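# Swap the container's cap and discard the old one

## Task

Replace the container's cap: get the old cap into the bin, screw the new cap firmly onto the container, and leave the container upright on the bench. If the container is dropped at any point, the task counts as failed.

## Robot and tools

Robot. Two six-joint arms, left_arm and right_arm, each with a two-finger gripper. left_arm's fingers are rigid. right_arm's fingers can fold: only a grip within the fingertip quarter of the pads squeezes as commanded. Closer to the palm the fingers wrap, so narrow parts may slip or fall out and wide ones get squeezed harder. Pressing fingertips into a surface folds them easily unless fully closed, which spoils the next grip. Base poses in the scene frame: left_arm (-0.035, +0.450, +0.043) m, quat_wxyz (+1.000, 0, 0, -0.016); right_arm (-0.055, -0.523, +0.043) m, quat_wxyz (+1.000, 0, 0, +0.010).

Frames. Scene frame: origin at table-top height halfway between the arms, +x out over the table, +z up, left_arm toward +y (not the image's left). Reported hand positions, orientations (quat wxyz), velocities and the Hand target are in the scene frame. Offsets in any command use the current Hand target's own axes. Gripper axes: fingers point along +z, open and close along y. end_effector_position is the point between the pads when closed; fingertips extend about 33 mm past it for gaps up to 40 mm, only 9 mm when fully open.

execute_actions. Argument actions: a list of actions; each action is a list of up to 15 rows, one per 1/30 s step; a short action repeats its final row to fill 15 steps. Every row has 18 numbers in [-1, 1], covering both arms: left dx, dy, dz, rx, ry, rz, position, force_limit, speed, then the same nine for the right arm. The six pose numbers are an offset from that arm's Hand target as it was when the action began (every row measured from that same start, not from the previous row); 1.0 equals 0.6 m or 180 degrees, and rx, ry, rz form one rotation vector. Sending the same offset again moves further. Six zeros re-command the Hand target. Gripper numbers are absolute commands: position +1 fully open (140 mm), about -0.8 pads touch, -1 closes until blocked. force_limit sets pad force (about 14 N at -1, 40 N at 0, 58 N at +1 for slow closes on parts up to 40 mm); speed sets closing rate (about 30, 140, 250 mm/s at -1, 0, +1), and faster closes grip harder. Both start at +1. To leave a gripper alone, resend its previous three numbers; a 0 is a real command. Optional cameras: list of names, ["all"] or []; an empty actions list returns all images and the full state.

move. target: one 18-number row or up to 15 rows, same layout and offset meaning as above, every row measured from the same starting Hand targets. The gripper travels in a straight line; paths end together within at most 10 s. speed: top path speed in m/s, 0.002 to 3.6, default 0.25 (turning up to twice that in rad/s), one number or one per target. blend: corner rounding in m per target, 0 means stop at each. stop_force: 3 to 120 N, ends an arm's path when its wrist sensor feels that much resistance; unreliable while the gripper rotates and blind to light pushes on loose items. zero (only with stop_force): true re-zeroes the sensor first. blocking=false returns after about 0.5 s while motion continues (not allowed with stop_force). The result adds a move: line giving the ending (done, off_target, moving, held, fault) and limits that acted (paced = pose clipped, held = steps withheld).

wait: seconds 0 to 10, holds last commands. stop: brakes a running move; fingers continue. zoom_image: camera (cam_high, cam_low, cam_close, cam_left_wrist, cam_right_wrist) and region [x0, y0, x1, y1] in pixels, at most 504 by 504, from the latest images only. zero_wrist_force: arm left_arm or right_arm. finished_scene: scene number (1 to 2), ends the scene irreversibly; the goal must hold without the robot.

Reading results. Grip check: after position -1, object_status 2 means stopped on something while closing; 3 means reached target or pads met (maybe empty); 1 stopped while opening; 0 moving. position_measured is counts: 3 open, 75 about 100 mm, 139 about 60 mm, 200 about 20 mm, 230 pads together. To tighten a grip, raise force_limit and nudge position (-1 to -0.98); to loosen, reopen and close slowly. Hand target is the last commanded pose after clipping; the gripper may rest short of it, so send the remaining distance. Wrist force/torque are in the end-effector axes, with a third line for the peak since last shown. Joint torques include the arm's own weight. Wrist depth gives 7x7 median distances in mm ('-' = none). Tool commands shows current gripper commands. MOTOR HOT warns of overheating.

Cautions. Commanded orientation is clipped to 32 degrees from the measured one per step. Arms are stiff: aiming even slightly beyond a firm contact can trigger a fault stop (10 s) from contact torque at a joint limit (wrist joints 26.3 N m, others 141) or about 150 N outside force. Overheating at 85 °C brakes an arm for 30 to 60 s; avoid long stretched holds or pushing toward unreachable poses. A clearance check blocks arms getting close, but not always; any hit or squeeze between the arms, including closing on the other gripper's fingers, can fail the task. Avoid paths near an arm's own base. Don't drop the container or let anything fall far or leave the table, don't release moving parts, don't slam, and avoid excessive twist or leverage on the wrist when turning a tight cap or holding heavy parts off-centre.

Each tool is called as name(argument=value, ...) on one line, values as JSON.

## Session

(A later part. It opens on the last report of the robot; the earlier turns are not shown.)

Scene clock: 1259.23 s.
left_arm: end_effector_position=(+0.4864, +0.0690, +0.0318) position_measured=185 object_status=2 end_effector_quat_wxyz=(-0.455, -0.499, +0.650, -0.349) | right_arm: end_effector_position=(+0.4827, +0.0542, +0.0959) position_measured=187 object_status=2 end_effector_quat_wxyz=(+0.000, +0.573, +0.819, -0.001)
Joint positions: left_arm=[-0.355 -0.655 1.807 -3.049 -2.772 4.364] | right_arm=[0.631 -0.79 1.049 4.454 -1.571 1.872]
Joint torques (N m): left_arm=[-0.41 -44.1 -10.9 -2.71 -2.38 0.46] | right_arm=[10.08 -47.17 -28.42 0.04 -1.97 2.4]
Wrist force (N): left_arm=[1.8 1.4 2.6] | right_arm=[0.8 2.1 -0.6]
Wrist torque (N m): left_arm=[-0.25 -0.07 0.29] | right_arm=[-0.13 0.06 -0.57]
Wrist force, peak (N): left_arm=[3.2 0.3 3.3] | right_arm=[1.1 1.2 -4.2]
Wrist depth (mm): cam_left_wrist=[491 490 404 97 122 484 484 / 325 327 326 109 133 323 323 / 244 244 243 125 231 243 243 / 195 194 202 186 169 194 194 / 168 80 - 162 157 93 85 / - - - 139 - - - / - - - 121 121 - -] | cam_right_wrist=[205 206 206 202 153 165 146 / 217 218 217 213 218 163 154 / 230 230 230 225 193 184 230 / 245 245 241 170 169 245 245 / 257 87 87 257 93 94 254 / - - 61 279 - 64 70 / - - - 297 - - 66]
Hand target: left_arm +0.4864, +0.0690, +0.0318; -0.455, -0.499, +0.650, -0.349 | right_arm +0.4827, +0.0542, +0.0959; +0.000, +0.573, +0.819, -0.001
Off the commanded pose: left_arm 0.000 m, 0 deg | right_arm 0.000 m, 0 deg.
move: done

move(target=[0,0,0,0,0,0,-0.98,0.2,-1,0,0,0.0004,0,0,0.1667,-0.98,0.1,-1], speed=0.2, cameras=["cam_left_wrist","cam_close","cam_right_wrist"])

zoom_image(camera="cam_left_wrist", region=[280, 60, 460, 240])

zoom_image(camera="cam_close", region=[300, 240, 440, 400])

Scene clock: 1266.27 s.
left_arm: end_effector_position=(+0.4864, +0.0690, +0.0318) position_measured=185 object_status=2 end_effector_quat_wxyz=(-0.455, -0.499, +0.650, -0.349) | right_arm: end_effector_position=(+0.4827, +0.0542, +0.0956) position_measured=187 object_status=2 end_effector_quat_wxyz=(+0.000, +0.766, +0.643, -0.001)
Joint positions: left_arm=[-0.355 -0.655 1.807 -3.049 -2.772 4.364] | right_arm=[0.631 -0.79 1.05 4.453 -1.571 2.395]
Joint torques (N m): left_arm=[5.52 -44.26 -10.74 -3.34 -1.91 0.73] | right_arm=[11.38 -46.61 -30.07 -0.38 -1.66 2.25]
Wrist force (N): left_arm=[0.9 2.3 1.2] | right_arm=[0.6 0.8 -1.7]
Wrist torque (N m): left_arm=[-0.23 -0.06 0.31] | right_arm=[-0.16 -0.02 -0.55]
Wrist force, peak (N): left_arm=[1.9 3.7 3.2] | right_arm=[1.8 3.6 -1.6]
Wrist depth (mm): cam_left_wrist=[489 491 - 403 105 482 485 / 325 324 309 141 132 322 323 / 244 244 243 130 221 242 242 / 195 195 203 187 168 194 194 / 168 80 - 162 157 93 85 / - - - 139 - - - / - - - 121 121 - -] | cam_right_wrist=[206 206 171 201 153 202 207 / 217 217 217 213 170 217 218 / 229 230 229 227 227 230 231 / 243 244 241 169 169 244 245 / 256 87 87 257 93 94 254 / - - 61 279 - 64 70 / - - - 302 - - 66]
Hand target: left_arm +0.4864, +0.0690, +0.0318; -0.455, -0.499, +0.650, -0.349 | right_arm +0.4827, +0.0542, +0.0956; +0.000, +0.766, +0.643, -0.001
Off the commanded pose: left_arm 0.000 m, 0 deg | right_arm 0.000 m, 0 deg.
move: done
camera_calibration:
cam_left_wrist: T_world_to_cam=[[-0.975121, 0.221668, -0.00181379, 0.47787], [0.147943, 0.644665, -0.750013, -0.0921377], [-0.165085, -0.731622, -0.66142, 0.291908], [0, 0, 0, 1]] pos_world=[0.527802, 0.167036, 0.124836]
cam_right_wrist: T_world_to_cam=[[0.985026, -0.172263, 0.0070042, -0.459977], [-0.164429, -0.926464, 0.338567, 0.100034], [-0.0518334, -0.334649, -0.940916, 0.273054], [0, 0, 0, 1]] pos_world=[0.483692, 0.104818, 0.226274]
Images, in order (width x height): cam_close 672x504, cam_left_wrist 672x504, cam_right_wrist 672x504.

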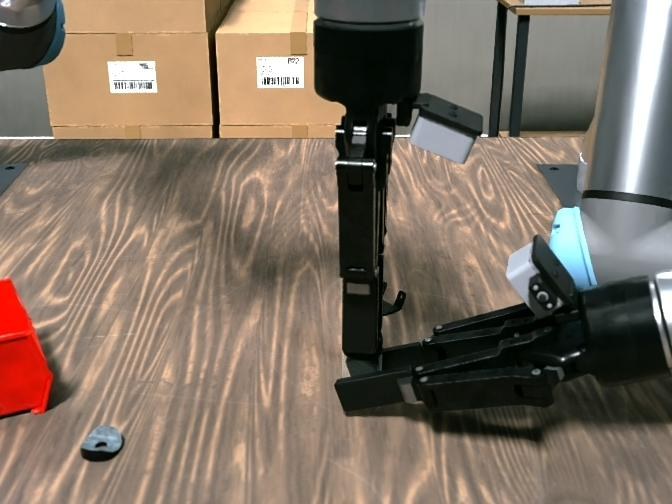

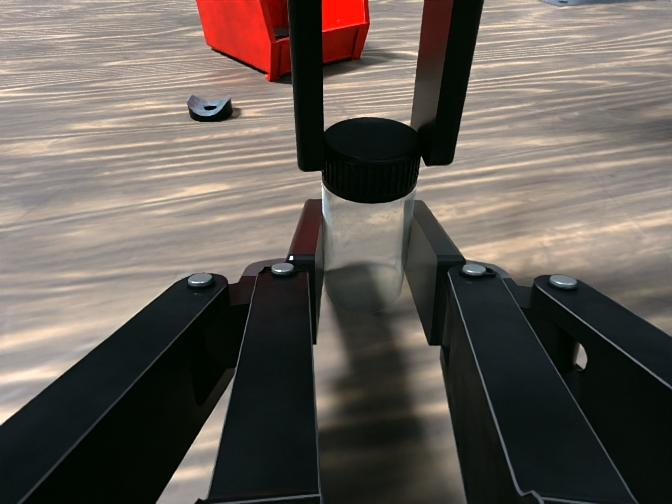

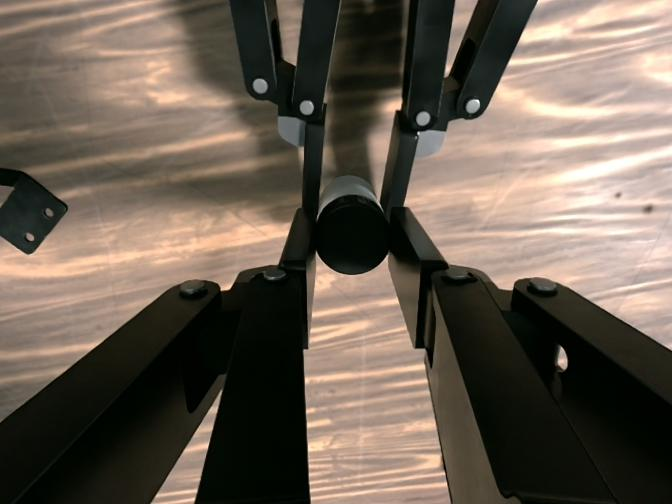

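Scaled by 2.800 from the camera's 672x504 image, which has a finer 960x720 frame.

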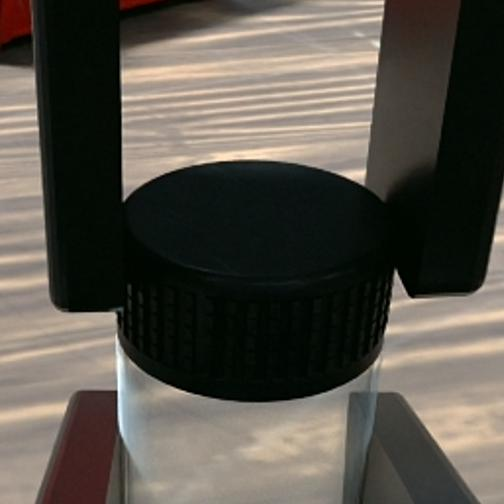

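Scaled by 3.150 from the camera's 672x504 image, which has a finer 960x720 frame.

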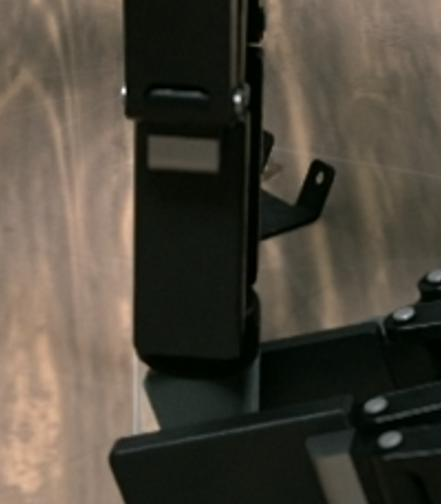

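zoom_image(camera="cam_right_wrist", region=[290, 160, 420, 290])

Scaled by 3.877 from the camera's 672x504 image, which has a finer 960x720 frame.

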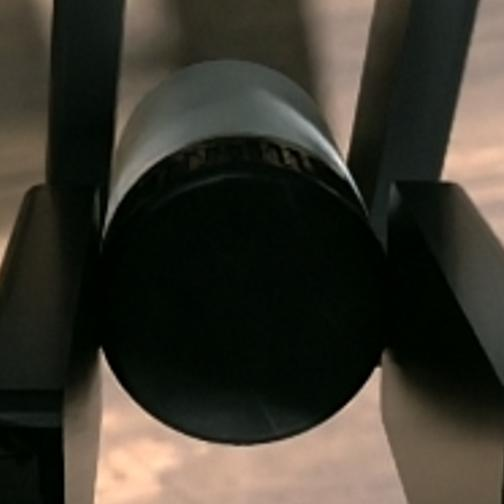

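move(target=[0,0,0,0,0,0,-1,0.8,-1,0,0,0,0,0,0,-1,0.8,-1], speed=0.2)

wait(seconds=0.8)

move(target=[0,0,0,0,0,0,-1,0.8,-1,0,0,0.0003,0,0,0.2222,-1,0.8,-1], speed=0.2, cameras=["cam_left_wrist","cam_close","cam_right_wrist"])

zoom_image(camera="cam_right_wrist", region=[290, 160, 420, 290])

Scene clock: 1291.50 s.
left_arm: end_effector_position=(+0.4864, +0.0690, +0.0318) position_measured=185 object_status=2 end_effector_quat_wxyz=(-0.455, -0.499, +0.650, -0.349) | right_arm: end_effector_position=(+0.4827, +0.0542, +0.0956) position_measured=188 object_status=2 end_effector_quat_wxyz=(+0.000, +0.766, +0.643, -0.001)
Joint positions: left_arm=[-0.355 -0.655 1.807 -3.049 -2.772 4.364] | right_arm=[0.631 -0.79 1.05 4.453 -1.571 2.396]
Joint torques (N m): left_arm=[4.78 -43.31 -10.53 -3.64 -1.15 0.83] | right_arm=[10.36 -46.71 -28.38 -0.47 -1.51 2.33]
Wrist force (N): left_arm=[1.4 3.1 -1.9] | right_arm=[-0.7 0.7 -4.8]
Wrist torque (N m): left_arm=[-0.28 -0.06 0.32] | right_arm=[-0.11 0.05 -0.57]
Wrist force, peak (N): left_arm=[1.3 3.2 -2.3] | right_arm=[-0.2 0.6 -5.0]
Wrist depth (mm): cam_left_wrist=[487 490 413 394 105 484 482 / 325 324 325 304 132 324 323 / 244 244 243 130 220 242 242 / 195 195 202 187 186 194 194 / 168 80 - 162 156 93 85 / - - - 139 - - - / - - - 121 121 - -] | cam_right_wrist=[205 205 171 202 153 204 207 / 217 217 217 212 170 217 218 / 230 230 230 228 227 231 230 / 244 244 242 170 169 244 244 / 257 87 87 258 93 94 255 / - - 61 282 - 64 70 / - - - 297 - - 66]
Hand target: left_arm +0.4864, +0.0690, +0.0318; -0.455, -0.499, +0.650, -0.349 | right_arm +0.4827, +0.0542, +0.0956; +0.000, +0.766, +0.643, -0.001
Off the commanded pose: left_arm 0.000 m, 0 deg | right_arm 0.000 m, 0 deg.
move: done

Scene clock: 1292.30 s.
left_arm: end_effector_position=(+0.4864, +0.0690, +0.0318) position_measured=185 object_status=2 end_effector_quat_wxyz=(-0.455, -0.499, +0.650, -0.349) | right_arm: end_effector_position=(+0.4827, +0.0542, +0.0956) position_measured=188 object_status=2 end_effector_quat_wxyz=(+0.000, +0.766, +0.643, -0.001)
Joint positions: left_arm=[-0.355 -0.655 1.807 -3.049 -2.772 4.364] | right_arm=[0.631 -0.79 1.05 4.453 -1.571 2.396]
Joint torques (N m): left_arm=[4.98 -44.62 -10.64 -3.8 -1.01 0.81] | right_arm=[10.56 -46.31 -24.71 -0.49 -1.54 2.42]
Wrist force (N): left_arm=[1.3 2.9 -2.0] | right_arm=[-0.4 0.9 -4.8]
Wrist torque (N m): left_arm=[-0.31 -0.05 0.33] | right_arm=[-0.06 -0.01 -0.57]
Wrist force, peak (N): left_arm=[1.4 3.3 -2.0] | right_arm=[-0.5 0.9 -5.1]
Wrist depth (mm): cam_left_wrist=[488 489 - 100 105 487 486 / 325 325 325 304 132 324 323 / 243 243 243 130 222 243 242 / 195 195 202 187 168 194 194 / 168 80 - 162 157 93 85 / - - - 139 - - - / - - - 122 121 - -] | cam_right_wrist=[206 206 171 201 153 203 206 / 217 216 217 212 171 218 219 / 229 229 230 228 227 229 231 / 244 244 242 170 169 245 246 / 256 87 87 258 93 94 255 / - - 61 281 - 64 70 / - - - 297 - - 66]
Hand target: left_arm +0.4864, +0.0690, +0.0318; -0.455, -0.499, +0.650, -0.349 | right_arm +0.4827, +0.0542, +0.0956; +0.000, +0.766, +0.643, -0.001
Tool commands: left_gripper/position=-1.0 left_gripper/force_limit=+0.8 left_gripper/speed=-1.0 right_gripper/position=-1.0 right_gripper/force_limit=+0.8 right_gripper/speed=-1.0
Off the commanded pose: left_arm 0.000 m, 0 deg | right_arm 0.000 m, 0 deg.
wait: 0.80 s; at rest by 0.17 s

Scene clock: 1294.73 s.
left_arm: end_effector_position=(+0.4864, +0.0690, +0.0318) position_measured=185 object_status=2 end_effector_quat_wxyz=(-0.455, -0.499, +0.650, -0.349) | right_arm: end_effector_position=(+0.4827, +0.0542, +0.0955) position_measured=188 object_status=2 end_effector_quat_wxyz=(+0.000, +0.940, +0.343, +0.000)
Joint positions: left_arm=[-0.355 -0.655 1.807 -3.049 -2.772 4.364] | right_arm=[0.631 -0.79 1.05 4.453 -1.571 3.093]
Joint torques (N m): left_arm=[3.41 -44.44 -10.25 -3.94 -0.45 1.01] | right_arm=[10.32 -47.22 -30.59 -0.83 -1.84 2.43]
Wrist force (N): left_arm=[1.0 1.0 0.2] | right_arm=[-0.1 0.4 -1.8]
Wrist torque (N m): left_arm=[-0.38 0.04 0.33] | right_arm=[-0.03 0.05 -0.66]
Wrist force, peak (N): left_arm=[1.2 4.3 1.7] | right_arm=[-0.2 0.6 -4.9]
Wrist depth (mm): cam_left_wrist=[489 490 - 118 101 483 483 / 325 325 310 133 116 323 323 / 243 243 243 134 231 242 242 / 195 195 203 187 169 194 193 / 168 80 - 162 157 93 85 / - - - 139 - - - / - - - 121 121 - -] | cam_right_wrist=[153 141 202 155 205 206 206 / 216 155 214 172 217 218 218 / 228 228 184 226 229 230 231 / 243 243 241 169 169 244 245 / 255 87 87 257 93 94 255 / - - 61 280 - 64 70 / - - - 296 - - 66]
Hand target: left_arm +0.4864, +0.0690, +0.0318; -0.455, -0.499, +0.650, -0.349 | right_arm +0.4827, +0.0542, +0.0955; +0.000, +0.940, +0.342, +0.000
Off the commanded pose: left_arm 0.000 m, 0 deg | right_arm 0.000 m, 0 deg.
move: done
camera_calibration:
cam_left_wrist: T_world_to_cam=[[-0.975121, 0.221668, -0.00181379, 0.47787], [0.147943, 0.644665, -0.750013, -0.0921377], [-0.165085, -0.731622, -0.66142, 0.291908], [0, 0, 0, 1]] pos_world=[0.527802, 0.167036, 0.124836]
cam_right_wrist: T_world_to_cam=[[0.643907, -0.765065, 0.0077418, -0.263291], [-0.721547, -0.603853, 0.338719, 0.351445], [-0.254467, -0.22369, -0.940856, 0.364644], [0, 0, 0, 1]] pos_world=[0.515909, 0.0923534, 0.226075]
Images, in order (width x height): cam_close 672x504, cam_left_wrist 672x504, cam_right_wrist 672x504.

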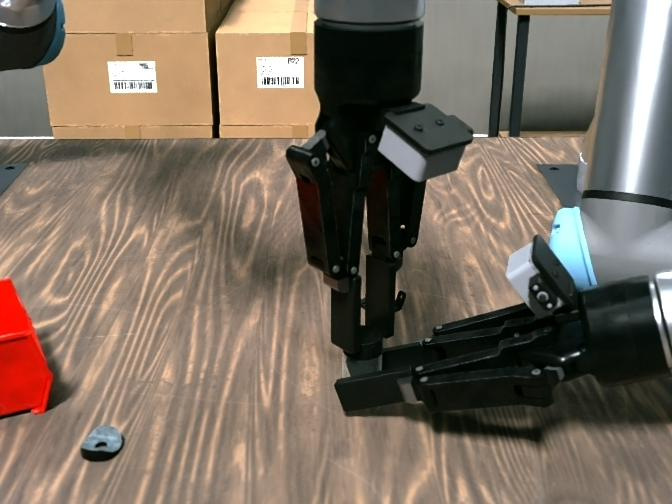

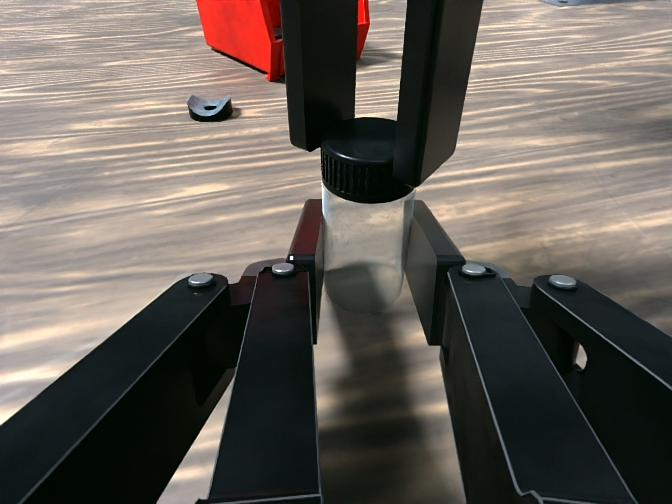

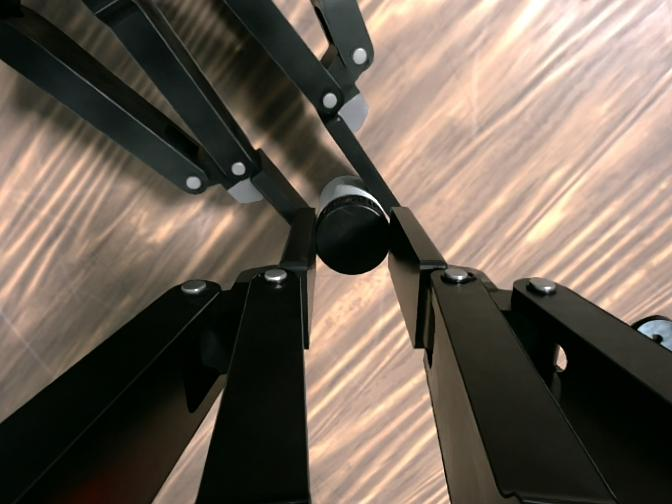

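Scaled by 3.877 from the camera's 672x504 image, which has a finer 960x720 frame.

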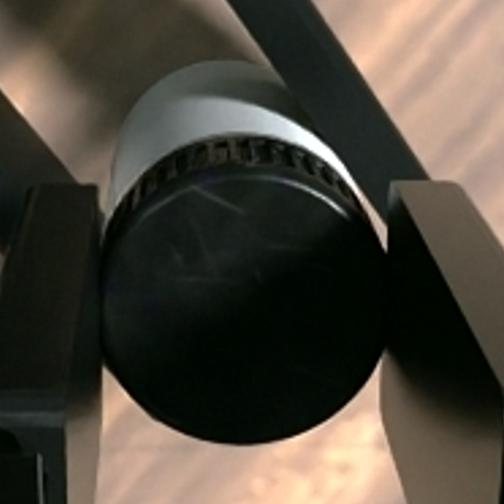

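zoom_image(camera="cam_right_wrist", region=[310, 190, 395, 275])

Scaled by 5.929 from the camera's 672x504 image, which has a finer 960x720 frame.

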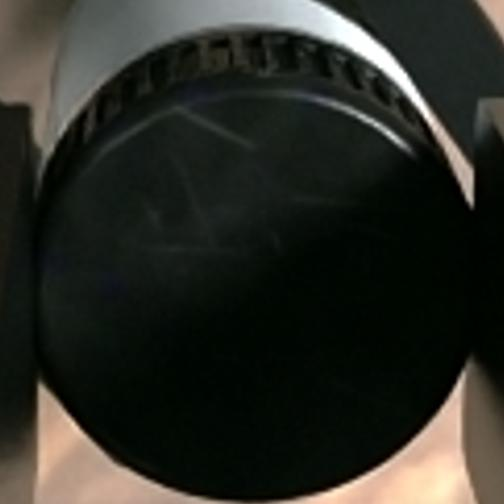

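move(target=[0,0,0,0,0,0,-1,0.8,-1,0,0,0.0001,0,0,0.1389,-1,0.8,-1], speed=0.2, cameras=["cam_left_wrist","cam_right_wrist"])

zoom_image(camera="cam_right_wrist", region=[310, 190, 395, 275])

zoom_image(camera="cam_left_wrist", region=[280, 100, 460, 280])

Scene clock: 1312.50 s.
left_arm: end_effector_position=(+0.4864, +0.0690, +0.0318) position_measured=185 object_status=2 end_effector_quat_wxyz=(-0.455, -0.499, +0.650, -0.349) | right_arm: end_effector_position=(+0.4827, +0.0542, +0.0954) position_measured=188 object_status=2 end_effector_quat_wxyz=(+0.000, +0.991, +0.131, +0.000)
Joint positions: left_arm=[-0.355 -0.655 1.807 -3.049 -2.772 4.364] | right_arm=[0.631 -0.79 1.05 4.453 -1.571 3.53]
Joint torques (N m): left_arm=[2.2 -45.14 -10.67 -4.3 -0.32 1.19] | right_arm=[9.61 -49.17 -31.31 -1.07 -1.81 2.5]
Wrist force (N): left_arm=[1.7 0.2 -0.9] | right_arm=[-0.1 -0.2 1.1]
Wrist torque (N m): left_arm=[-0.39 -0.01 0.31] | right_arm=[-0.07 0.01 -0.70]
Wrist force, peak (N): left_arm=[0.9 4.2 -0.7] | right_arm=[0.7 3.2 -2.2]
Wrist depth (mm): cam_left_wrist=[489 486 402 - 99 485 484 / 326 326 325 132 111 323 324 / 244 243 244 134 231 242 242 / 195 194 202 187 168 194 194 / 168 80 - 162 157 93 85 / - - - 139 - - - / - - - 121 121 - -] | cam_right_wrist=[134 201 201 206 205 207 207 / 158 217 163 214 216 218 219 / 169 169 226 199 227 232 232 / 244 191 187 169 169 245 245 / 255 81 87 257 93 94 256 / - - 61 279 - 64 70 / - - - 296 - - 66]
Hand target: left_arm +0.4864, +0.0690, +0.0318; -0.455, -0.499, +0.650, -0.349 | right_arm +0.4827, +0.0542, +0.0954; +0.000, +0.991, +0.131, +0.000
Off the commanded pose: left_arm 0.000 m, 0 deg | right_arm 0.000 m, 0 deg.
move: done
camera_calibration:
cam_left_wrist: T_world_to_cam=[[-0.975117, 0.221686, -0.00179938, 0.477863], [0.147954, 0.644711, -0.749971, -0.092157], [-0.165098, -0.731576, -0.661468, 0.291913], [0, 0, 0, 1]] pos_world=[0.527802, 0.167036, 0.124836]
cam_right_wrist: T_world_to_cam=[[0.260128, -0.96554, 0.00816163, -0.0672689], [-0.909282, -0.24211, 0.338511, 0.422493], [-0.32487, -0.0954775, -0.940927, 0.391681], [0, 0, 0, 1]] pos_world=[0.528909, 0.0747357, 0.226074]
Images, in order (width x height): cam_left_wrist 672x504, cam_right_wrist 672x504.

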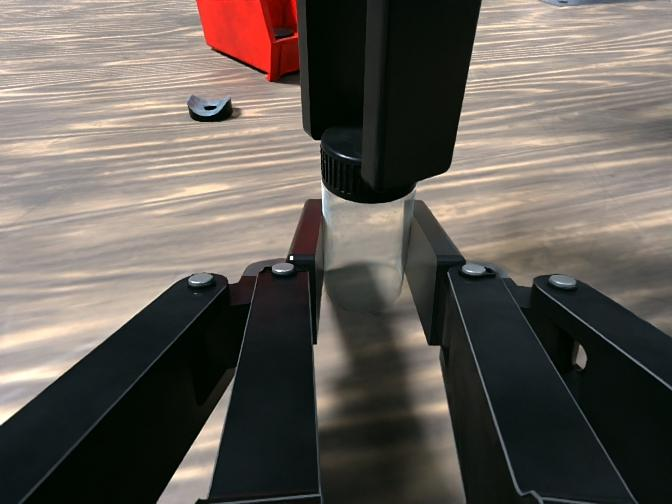

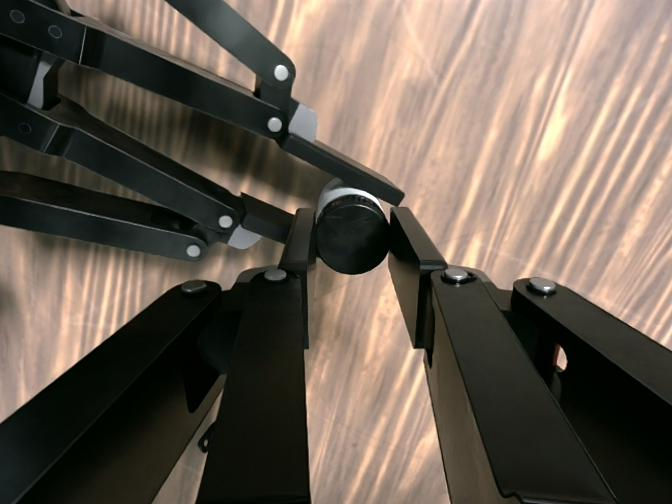

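Scaled by 5.929 from the camera's 672x504 image, which has a finer 960x720 frame.

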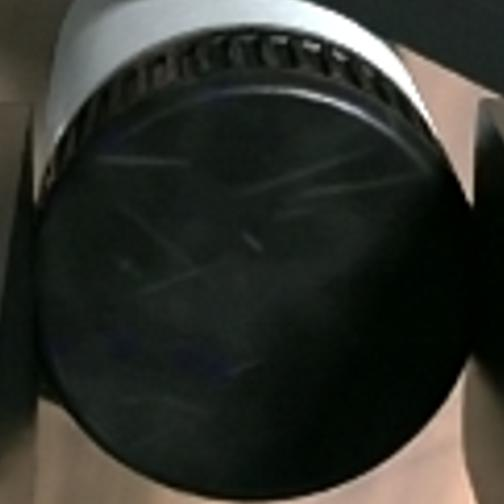

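Scaled by 2.800 from the camera's 672x504 image, which has a finer 960x720 frame.

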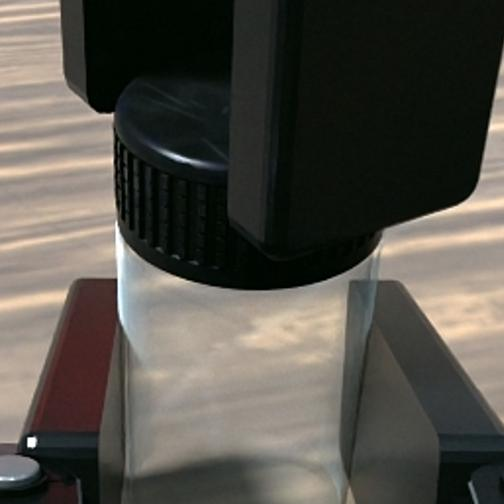

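move(target=[0,0,0,0,0,0,-1,0.8,-1,0,0,0,0,0,0,-0.2,0.8,-1], speed=0.1)

move(target=[0,0,0,0,0,0,-1,0.8,-1,0,0,-0.2,0,0,0,-0.2,0.8,-1], speed=0.15, cameras=["cam_left_wrist","cam_close","cam_right_wrist"])

zoom_image(camera="cam_close", region=[300, 280, 440, 440])

zoom_image(camera="cam_left_wrist", region=[280, 80, 460, 260])

Scene clock: 1347.10 s.
left_arm: end_effector_position=(+0.4864, +0.0690, +0.0318) position_measured=185 object_status=2 end_effector_quat_wxyz=(-0.455, -0.499, +0.650, -0.349) | right_arm: end_effector_position=(+0.4826, +0.0542, +0.0954) position_measured=154 object_status=0 end_effector_quat_wxyz=(+0.000, +0.991, +0.131, +0.000)
Joint positions: left_arm=[-0.355 -0.655 1.807 -3.049 -2.772 4.364] | right_arm=[0.631 -0.789 1.05 4.453 -1.571 3.53]
Joint torques (N m): left_arm=[0.52 -44.85 -11.54 -3.94 -0.67 1.42] | right_arm=[9.23 -57.98 -30.73 -3.39 -1.73 -1.14]
Wrist force (N): left_arm=[2.8 0.0 0.7] | right_arm=[-0.1 -0.4 0.4]
Wrist torque (N m): left_arm=[0.24 0.00 0.11] | right_arm=[-0.07 0.05 -0.07]
Wrist force, peak (N): left_arm=[3.4 -0.3 0.7] | right_arm=[0.0 -0.2 3.3]
Wrist depth (mm): cam_left_wrist=[491 489 - 132 - 485 481 / 324 324 305 141 - 323 322 / 244 243 244 154 170 242 242 / 195 195 202 187 169 194 194 / 168 80 - 162 157 93 85 / - - - 139 - - - / - - - 122 121 - -] | cam_right_wrist=[134 201 201 205 205 206 207 / 158 215 163 214 217 218 218 / 172 168 226 224 228 230 231 / 246 190 145 173 145 241 245 / - 93 87 260 260 93 81 / - 77 274 278 280 61 73 / - - - 301 - - -]
Hand target: left_arm +0.4864, +0.0690, +0.0318; -0.455, -0.499, +0.650, -0.349 | right_arm +0.4827, +0.0542, +0.0954; +0.000, +0.991, +0.131, +0.000
Off the commanded pose: left_arm 0.000 m, 0 deg | right_arm 0.000 m, 0 deg.
move: done

Scene clock: 1348.63 s.
left_arm: end_effector_position=(+0.4864, +0.0690, +0.0318) position_measured=185 object_status=2 end_effector_quat_wxyz=(-0.455, -0.499, +0.650, -0.349) | right_arm: end_effector_position=(+0.4827, +0.0543, +0.2153) position_measured=154 object_status=3 end_effector_quat_wxyz=(+0.000, +0.991, +0.131, +0.000)
Joint positions: left_arm=[-0.355 -0.655 1.807 -3.049 -2.772 4.364] | right_arm=[0.631 -0.832 0.816 4.73 -1.571 3.53]
Joint torques (N m): left_arm=[-0.44 -45.03 -10.99 -3.8 -0.65 1.56] | right_arm=[10.72 -46.99 -31.27 -0.93 -1.99 1.25]
Wrist force (N): left_arm=[2.9 -0.2 0.5] | right_arm=[0.1 -0.8 0.7]
Wrist torque (N m): left_arm=[0.18 0.00 0.11] | right_arm=[-0.17 0.01 -0.08]
Wrist force, peak (N): left_arm=[3.3 0.0 0.6] | right_arm=[0.2 -0.6 1.8]
Wrist depth (mm): cam_left_wrist=[488 492 421 436 487 487 481 / 327 324 324 324 325 323 323 / 244 244 243 136 231 243 241 / 195 195 203 187 168 194 194 / 168 80 - 162 157 93 85 / - - - 139 - - - / - - - 121 122 - -] | cam_right_wrist=[197 232 308 315 317 316 317 / 325 250 329 329 332 333 334 / 342 352 298 326 351 354 355 / 275 373 136 374 139 372 373 / - 93 87 399 394 93 81 / - 77 421 428 - 61 73 / - - - 463 - - -]
Hand target: left_arm +0.4864, +0.0690, +0.0318; -0.455, -0.499, +0.650, -0.349 | right_arm +0.4827, +0.0543, +0.2154; +0.000, +0.991, +0.131, +0.000
Off the commanded pose: left_arm 0.000 m, 0 deg | right_arm 0.000 m, 0 deg.
move: done
camera_calibration:
cam_left_wrist: T_world_to_cam=[[-0.975117, 0.221686, -0.00179938, 0.477863], [0.147954, 0.644711, -0.749971, -0.092157], [-0.165098, -0.731576, -0.661468, 0.291913], [0, 0, 0, 1]] pos_world=[0.527802, 0.167036, 0.124836]
cam_right_wrist: T_world_to_cam=[[0.25981, -0.965625, 0.00817652, -0.0680064], [-0.909371, -0.241808, 0.338487, 0.382054], [-0.324874, -0.0953776, -0.940936, 0.504538], [0, 0, 0, 1]] pos_world=[0.529009, 0.0748364, 0.345974]
Images, in order (width x height): cam_close 672x504, cam_left_wrist 672x504, cam_right_wrist 672x504.

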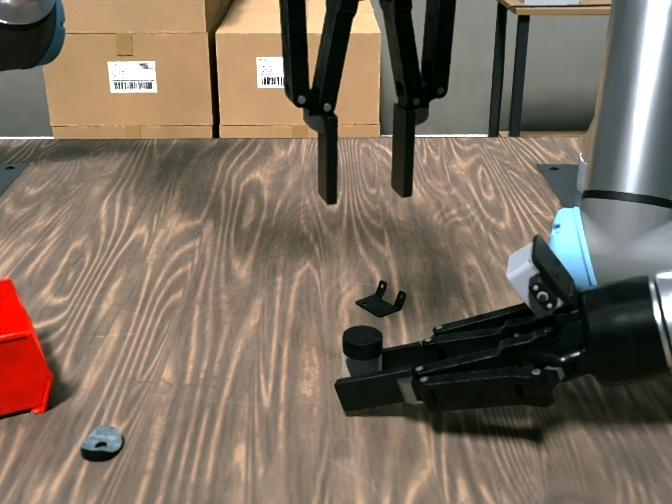

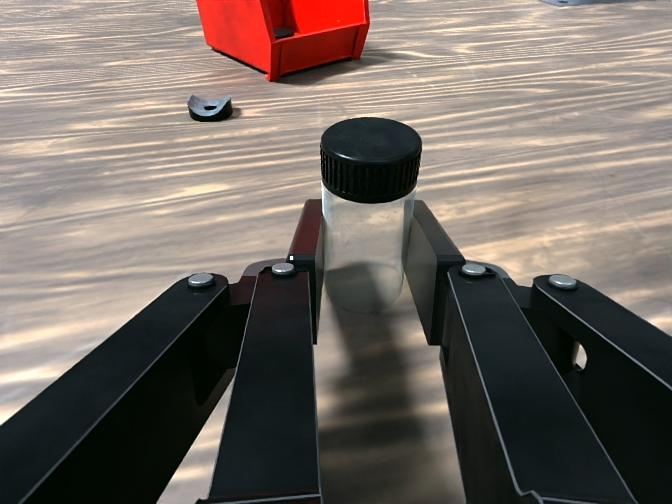

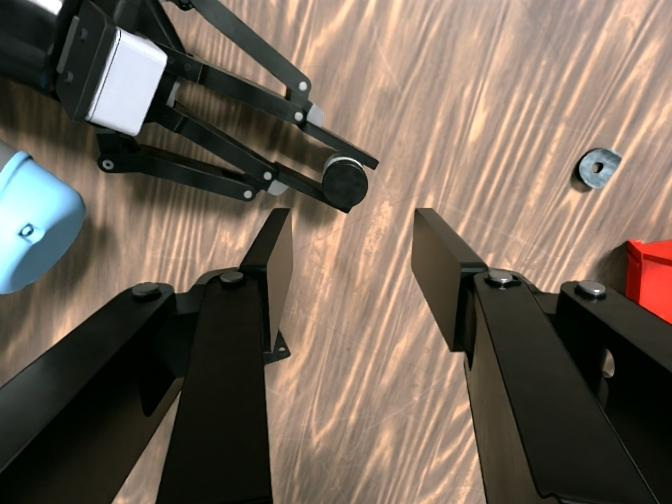

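Scaled by 3.150 from the camera's 672x504 image, which has a finer 960x720 frame.

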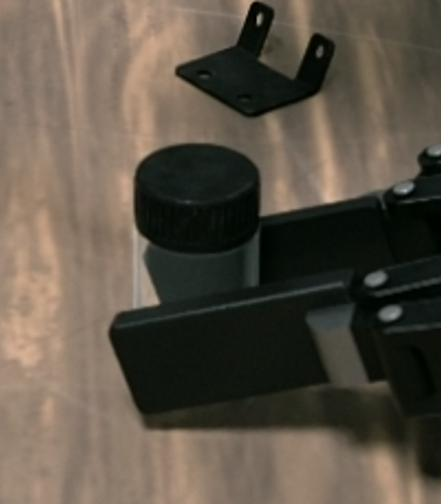

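Scaled by 2.800 from the camera's 672x504 image, which has a finer 960x720 frame.

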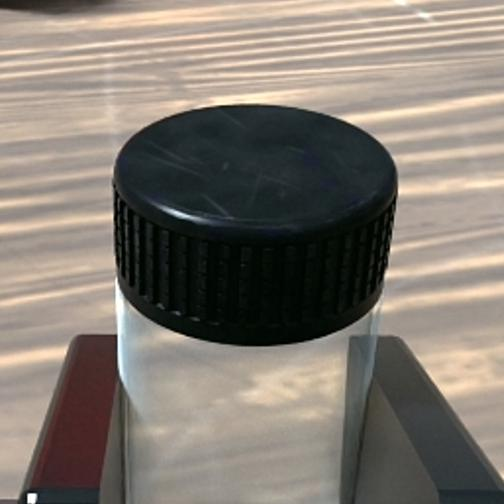

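move(target=[0,0,0,0,0,0,0.1,0.2,-1,0,0,0,0,0,0,-0.2,0.8,-1], speed=0.05)

move(target=[0,0,-0.25,0,0,0,0.1,0.2,-1,0,0,-0.1,0,0,0,-0.2,0.8,-1], speed=0.1, cameras=["cam_left_wrist","cam_close","cam_high","cam_low"])

zoom_image(camera="cam_close", region=[300, 280, 440, 440])

zoom_image(camera="cam_high", region=[220, 160, 400, 290])

Scene clock: 1359.37 s.
left_arm: end_effector_position=(+0.4864, +0.0690, +0.0318) position_measured=117 object_status=0 end_effector_quat_wxyz=(-0.455, -0.499, +0.650, -0.349) | right_arm: end_effector_position=(+0.4827, +0.0543, +0.2154) position_measured=154 object_status=3 end_effector_quat_wxyz=(+0.000, +0.991, +0.131, +0.000)
Joint positions: left_arm=[-0.355 -0.655 1.807 -3.049 -2.772 4.364] | right_arm=[0.631 -0.832 0.815 4.73 -1.571 3.53]
Joint torques (N m): left_arm=[-2.15 -44.81 -10.93 -3.53 -0.99 1.53] | right_arm=[10 -47.79 -31.61 -1.02 -1.99 1.78]
Wrist force (N): left_arm=[-0.2 0.4 1.0] | right_arm=[-0.1 -0.4 0.8]
Wrist torque (N m): left_arm=[0.22 -0.02 0.06] | right_arm=[-0.07 0.06 -0.08]
Wrist force, peak (N): left_arm=[3.4 0.0 0.6] | right_arm=[-0.1 -1.0 0.9]
Wrist depth (mm): cam_left_wrist=[488 486 422 405 484 487 480 / 325 325 325 325 323 323 322 / 243 244 243 136 231 243 242 / 195 202 137 194 187 186 194 / - - 157 162 162 123 90 / - - 139 139 139 139 - / - - 121 121 121 - -] | cam_right_wrist=[197 234 271 313 315 317 317 / 327 251 333 328 334 335 334 / 344 343 309 344 354 353 355 / 274 373 136 374 139 373 372 / - 93 87 400 392 93 81 / - 77 423 427 - 61 73 / - - - 463 - - -]
Hand target: left_arm +0.4864, +0.0690, +0.0318; -0.455, -0.499, +0.650, -0.349 | right_arm +0.4827, +0.0543, +0.2154; +0.000, +0.991, +0.131, +0.000
Off the commanded pose: left_arm 0.000 m, 0 deg | right_arm 0.000 m, 0 deg.
move: done

Scene clock: 1361.77 s.
left_arm: end_effector_position=(+0.5230, +0.2051, +0.0832) position_measured=117 object_status=3 end_effector_quat_wxyz=(-0.455, -0.499, +0.650, -0.349) | right_arm: end_effector_position=(+0.4828, +0.0543, +0.2754) position_measured=154 object_status=3 end_effector_quat_wxyz=(+0.000, +0.991, +0.131, +0.000)
Joint positions: left_arm=[-0.122 -0.848 1.746 -2.177 -2.776 5.022] | right_arm=[0.631 -0.81 0.623 4.901 -1.571 3.53]
Joint torques (N m): left_arm=[6.04 -46.07 -23.45 -0.96 -0.84 2.01] | right_arm=[8.07 -48.61 -31.56 -1.11 -1.85 1.08]
Wrist force (N): left_arm=[-0.4 0.4 0.9] | right_arm=[0.6 -0.6 0.9]
Wrist torque (N m): left_arm=[0.20 0.02 -0.05] | right_arm=[-0.10 -0.09 -0.09]
Wrist force, peak (N): left_arm=[-0.4 0.2 1.9] | right_arm=[0.1 -0.9 1.1]
Wrist depth (mm): cam_left_wrist=[697 693 576 706 689 683 687 / 463 462 460 460 459 457 457 / 346 343 346 344 343 343 341 / 274 286 137 274 264 135 274 / - - 221 229 229 113 90 / - - 196 196 196 - - / - - 171 171 171 - -] | cam_right_wrist=[364 370 370 372 372 370 373 / 384 385 392 389 393 393 396 / 412 414 412 419 416 416 417 / 437 439 136 443 139 438 433 / - 93 86 469 466 93 81 / - 77 500 509 - 61 73 / - - - 542 - - -]
Hand target: left_arm +0.5230, +0.2051, +0.0832; -0.455, -0.499, +0.650, -0.349 | right_arm +0.4828, +0.0543, +0.2754; +0.000, +0.991, +0.131, +0.000
Off the commanded pose: left_arm 0.000 m, 0 deg | right_arm 0.000 m, 0 deg.
move: done
camera_calibration:
cam_left_wrist: T_world_to_cam=[[-0.975171, 0.221448, -0.00185008, 0.483488], [0.147841, 0.64477, -0.749943, -0.146714], [-0.16488, -0.731596, -0.6615, 0.431396], [0, 0, 0, 1]] pos_world=[0.564303, 0.303137, 0.176236]
Images, in order (width x height): cam_high 672x504, cam_low 672x504, cam_close 672x504, cam_left_wrist 672x504.

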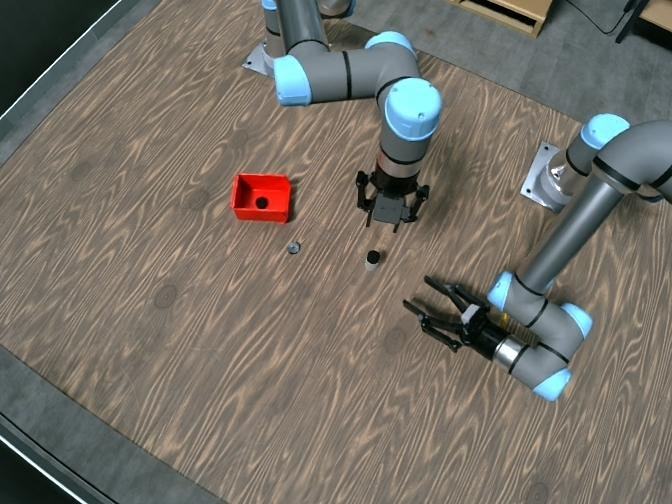

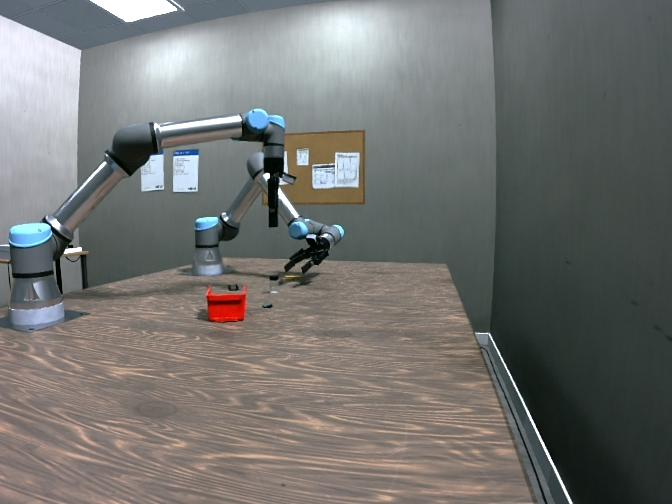

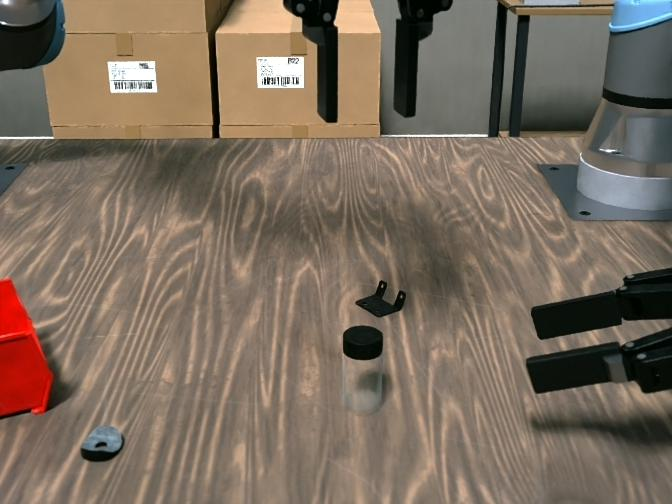

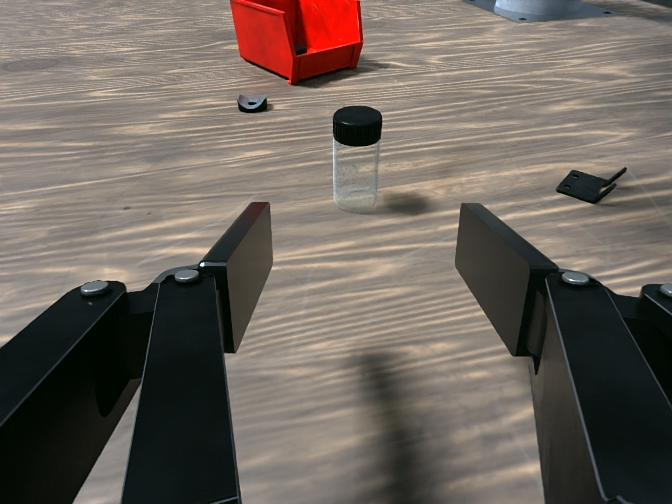

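Scaled by 3.150 from the camera's 672x504 image, which has a finer 960x720 frame.

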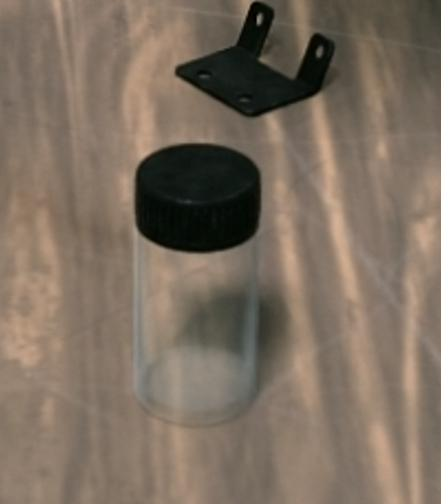

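Scaled by 2.800 from the camera's 672x504 image, which has a finer 960x720 frame.

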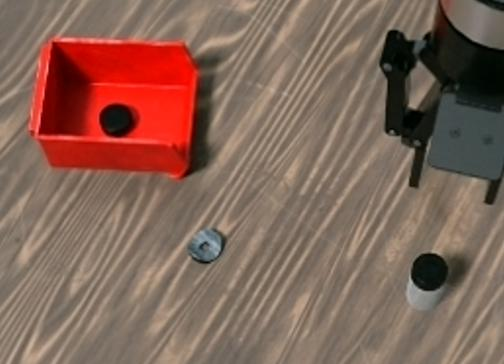

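finished_scene(scene=1)

The scene is finished: the task was done.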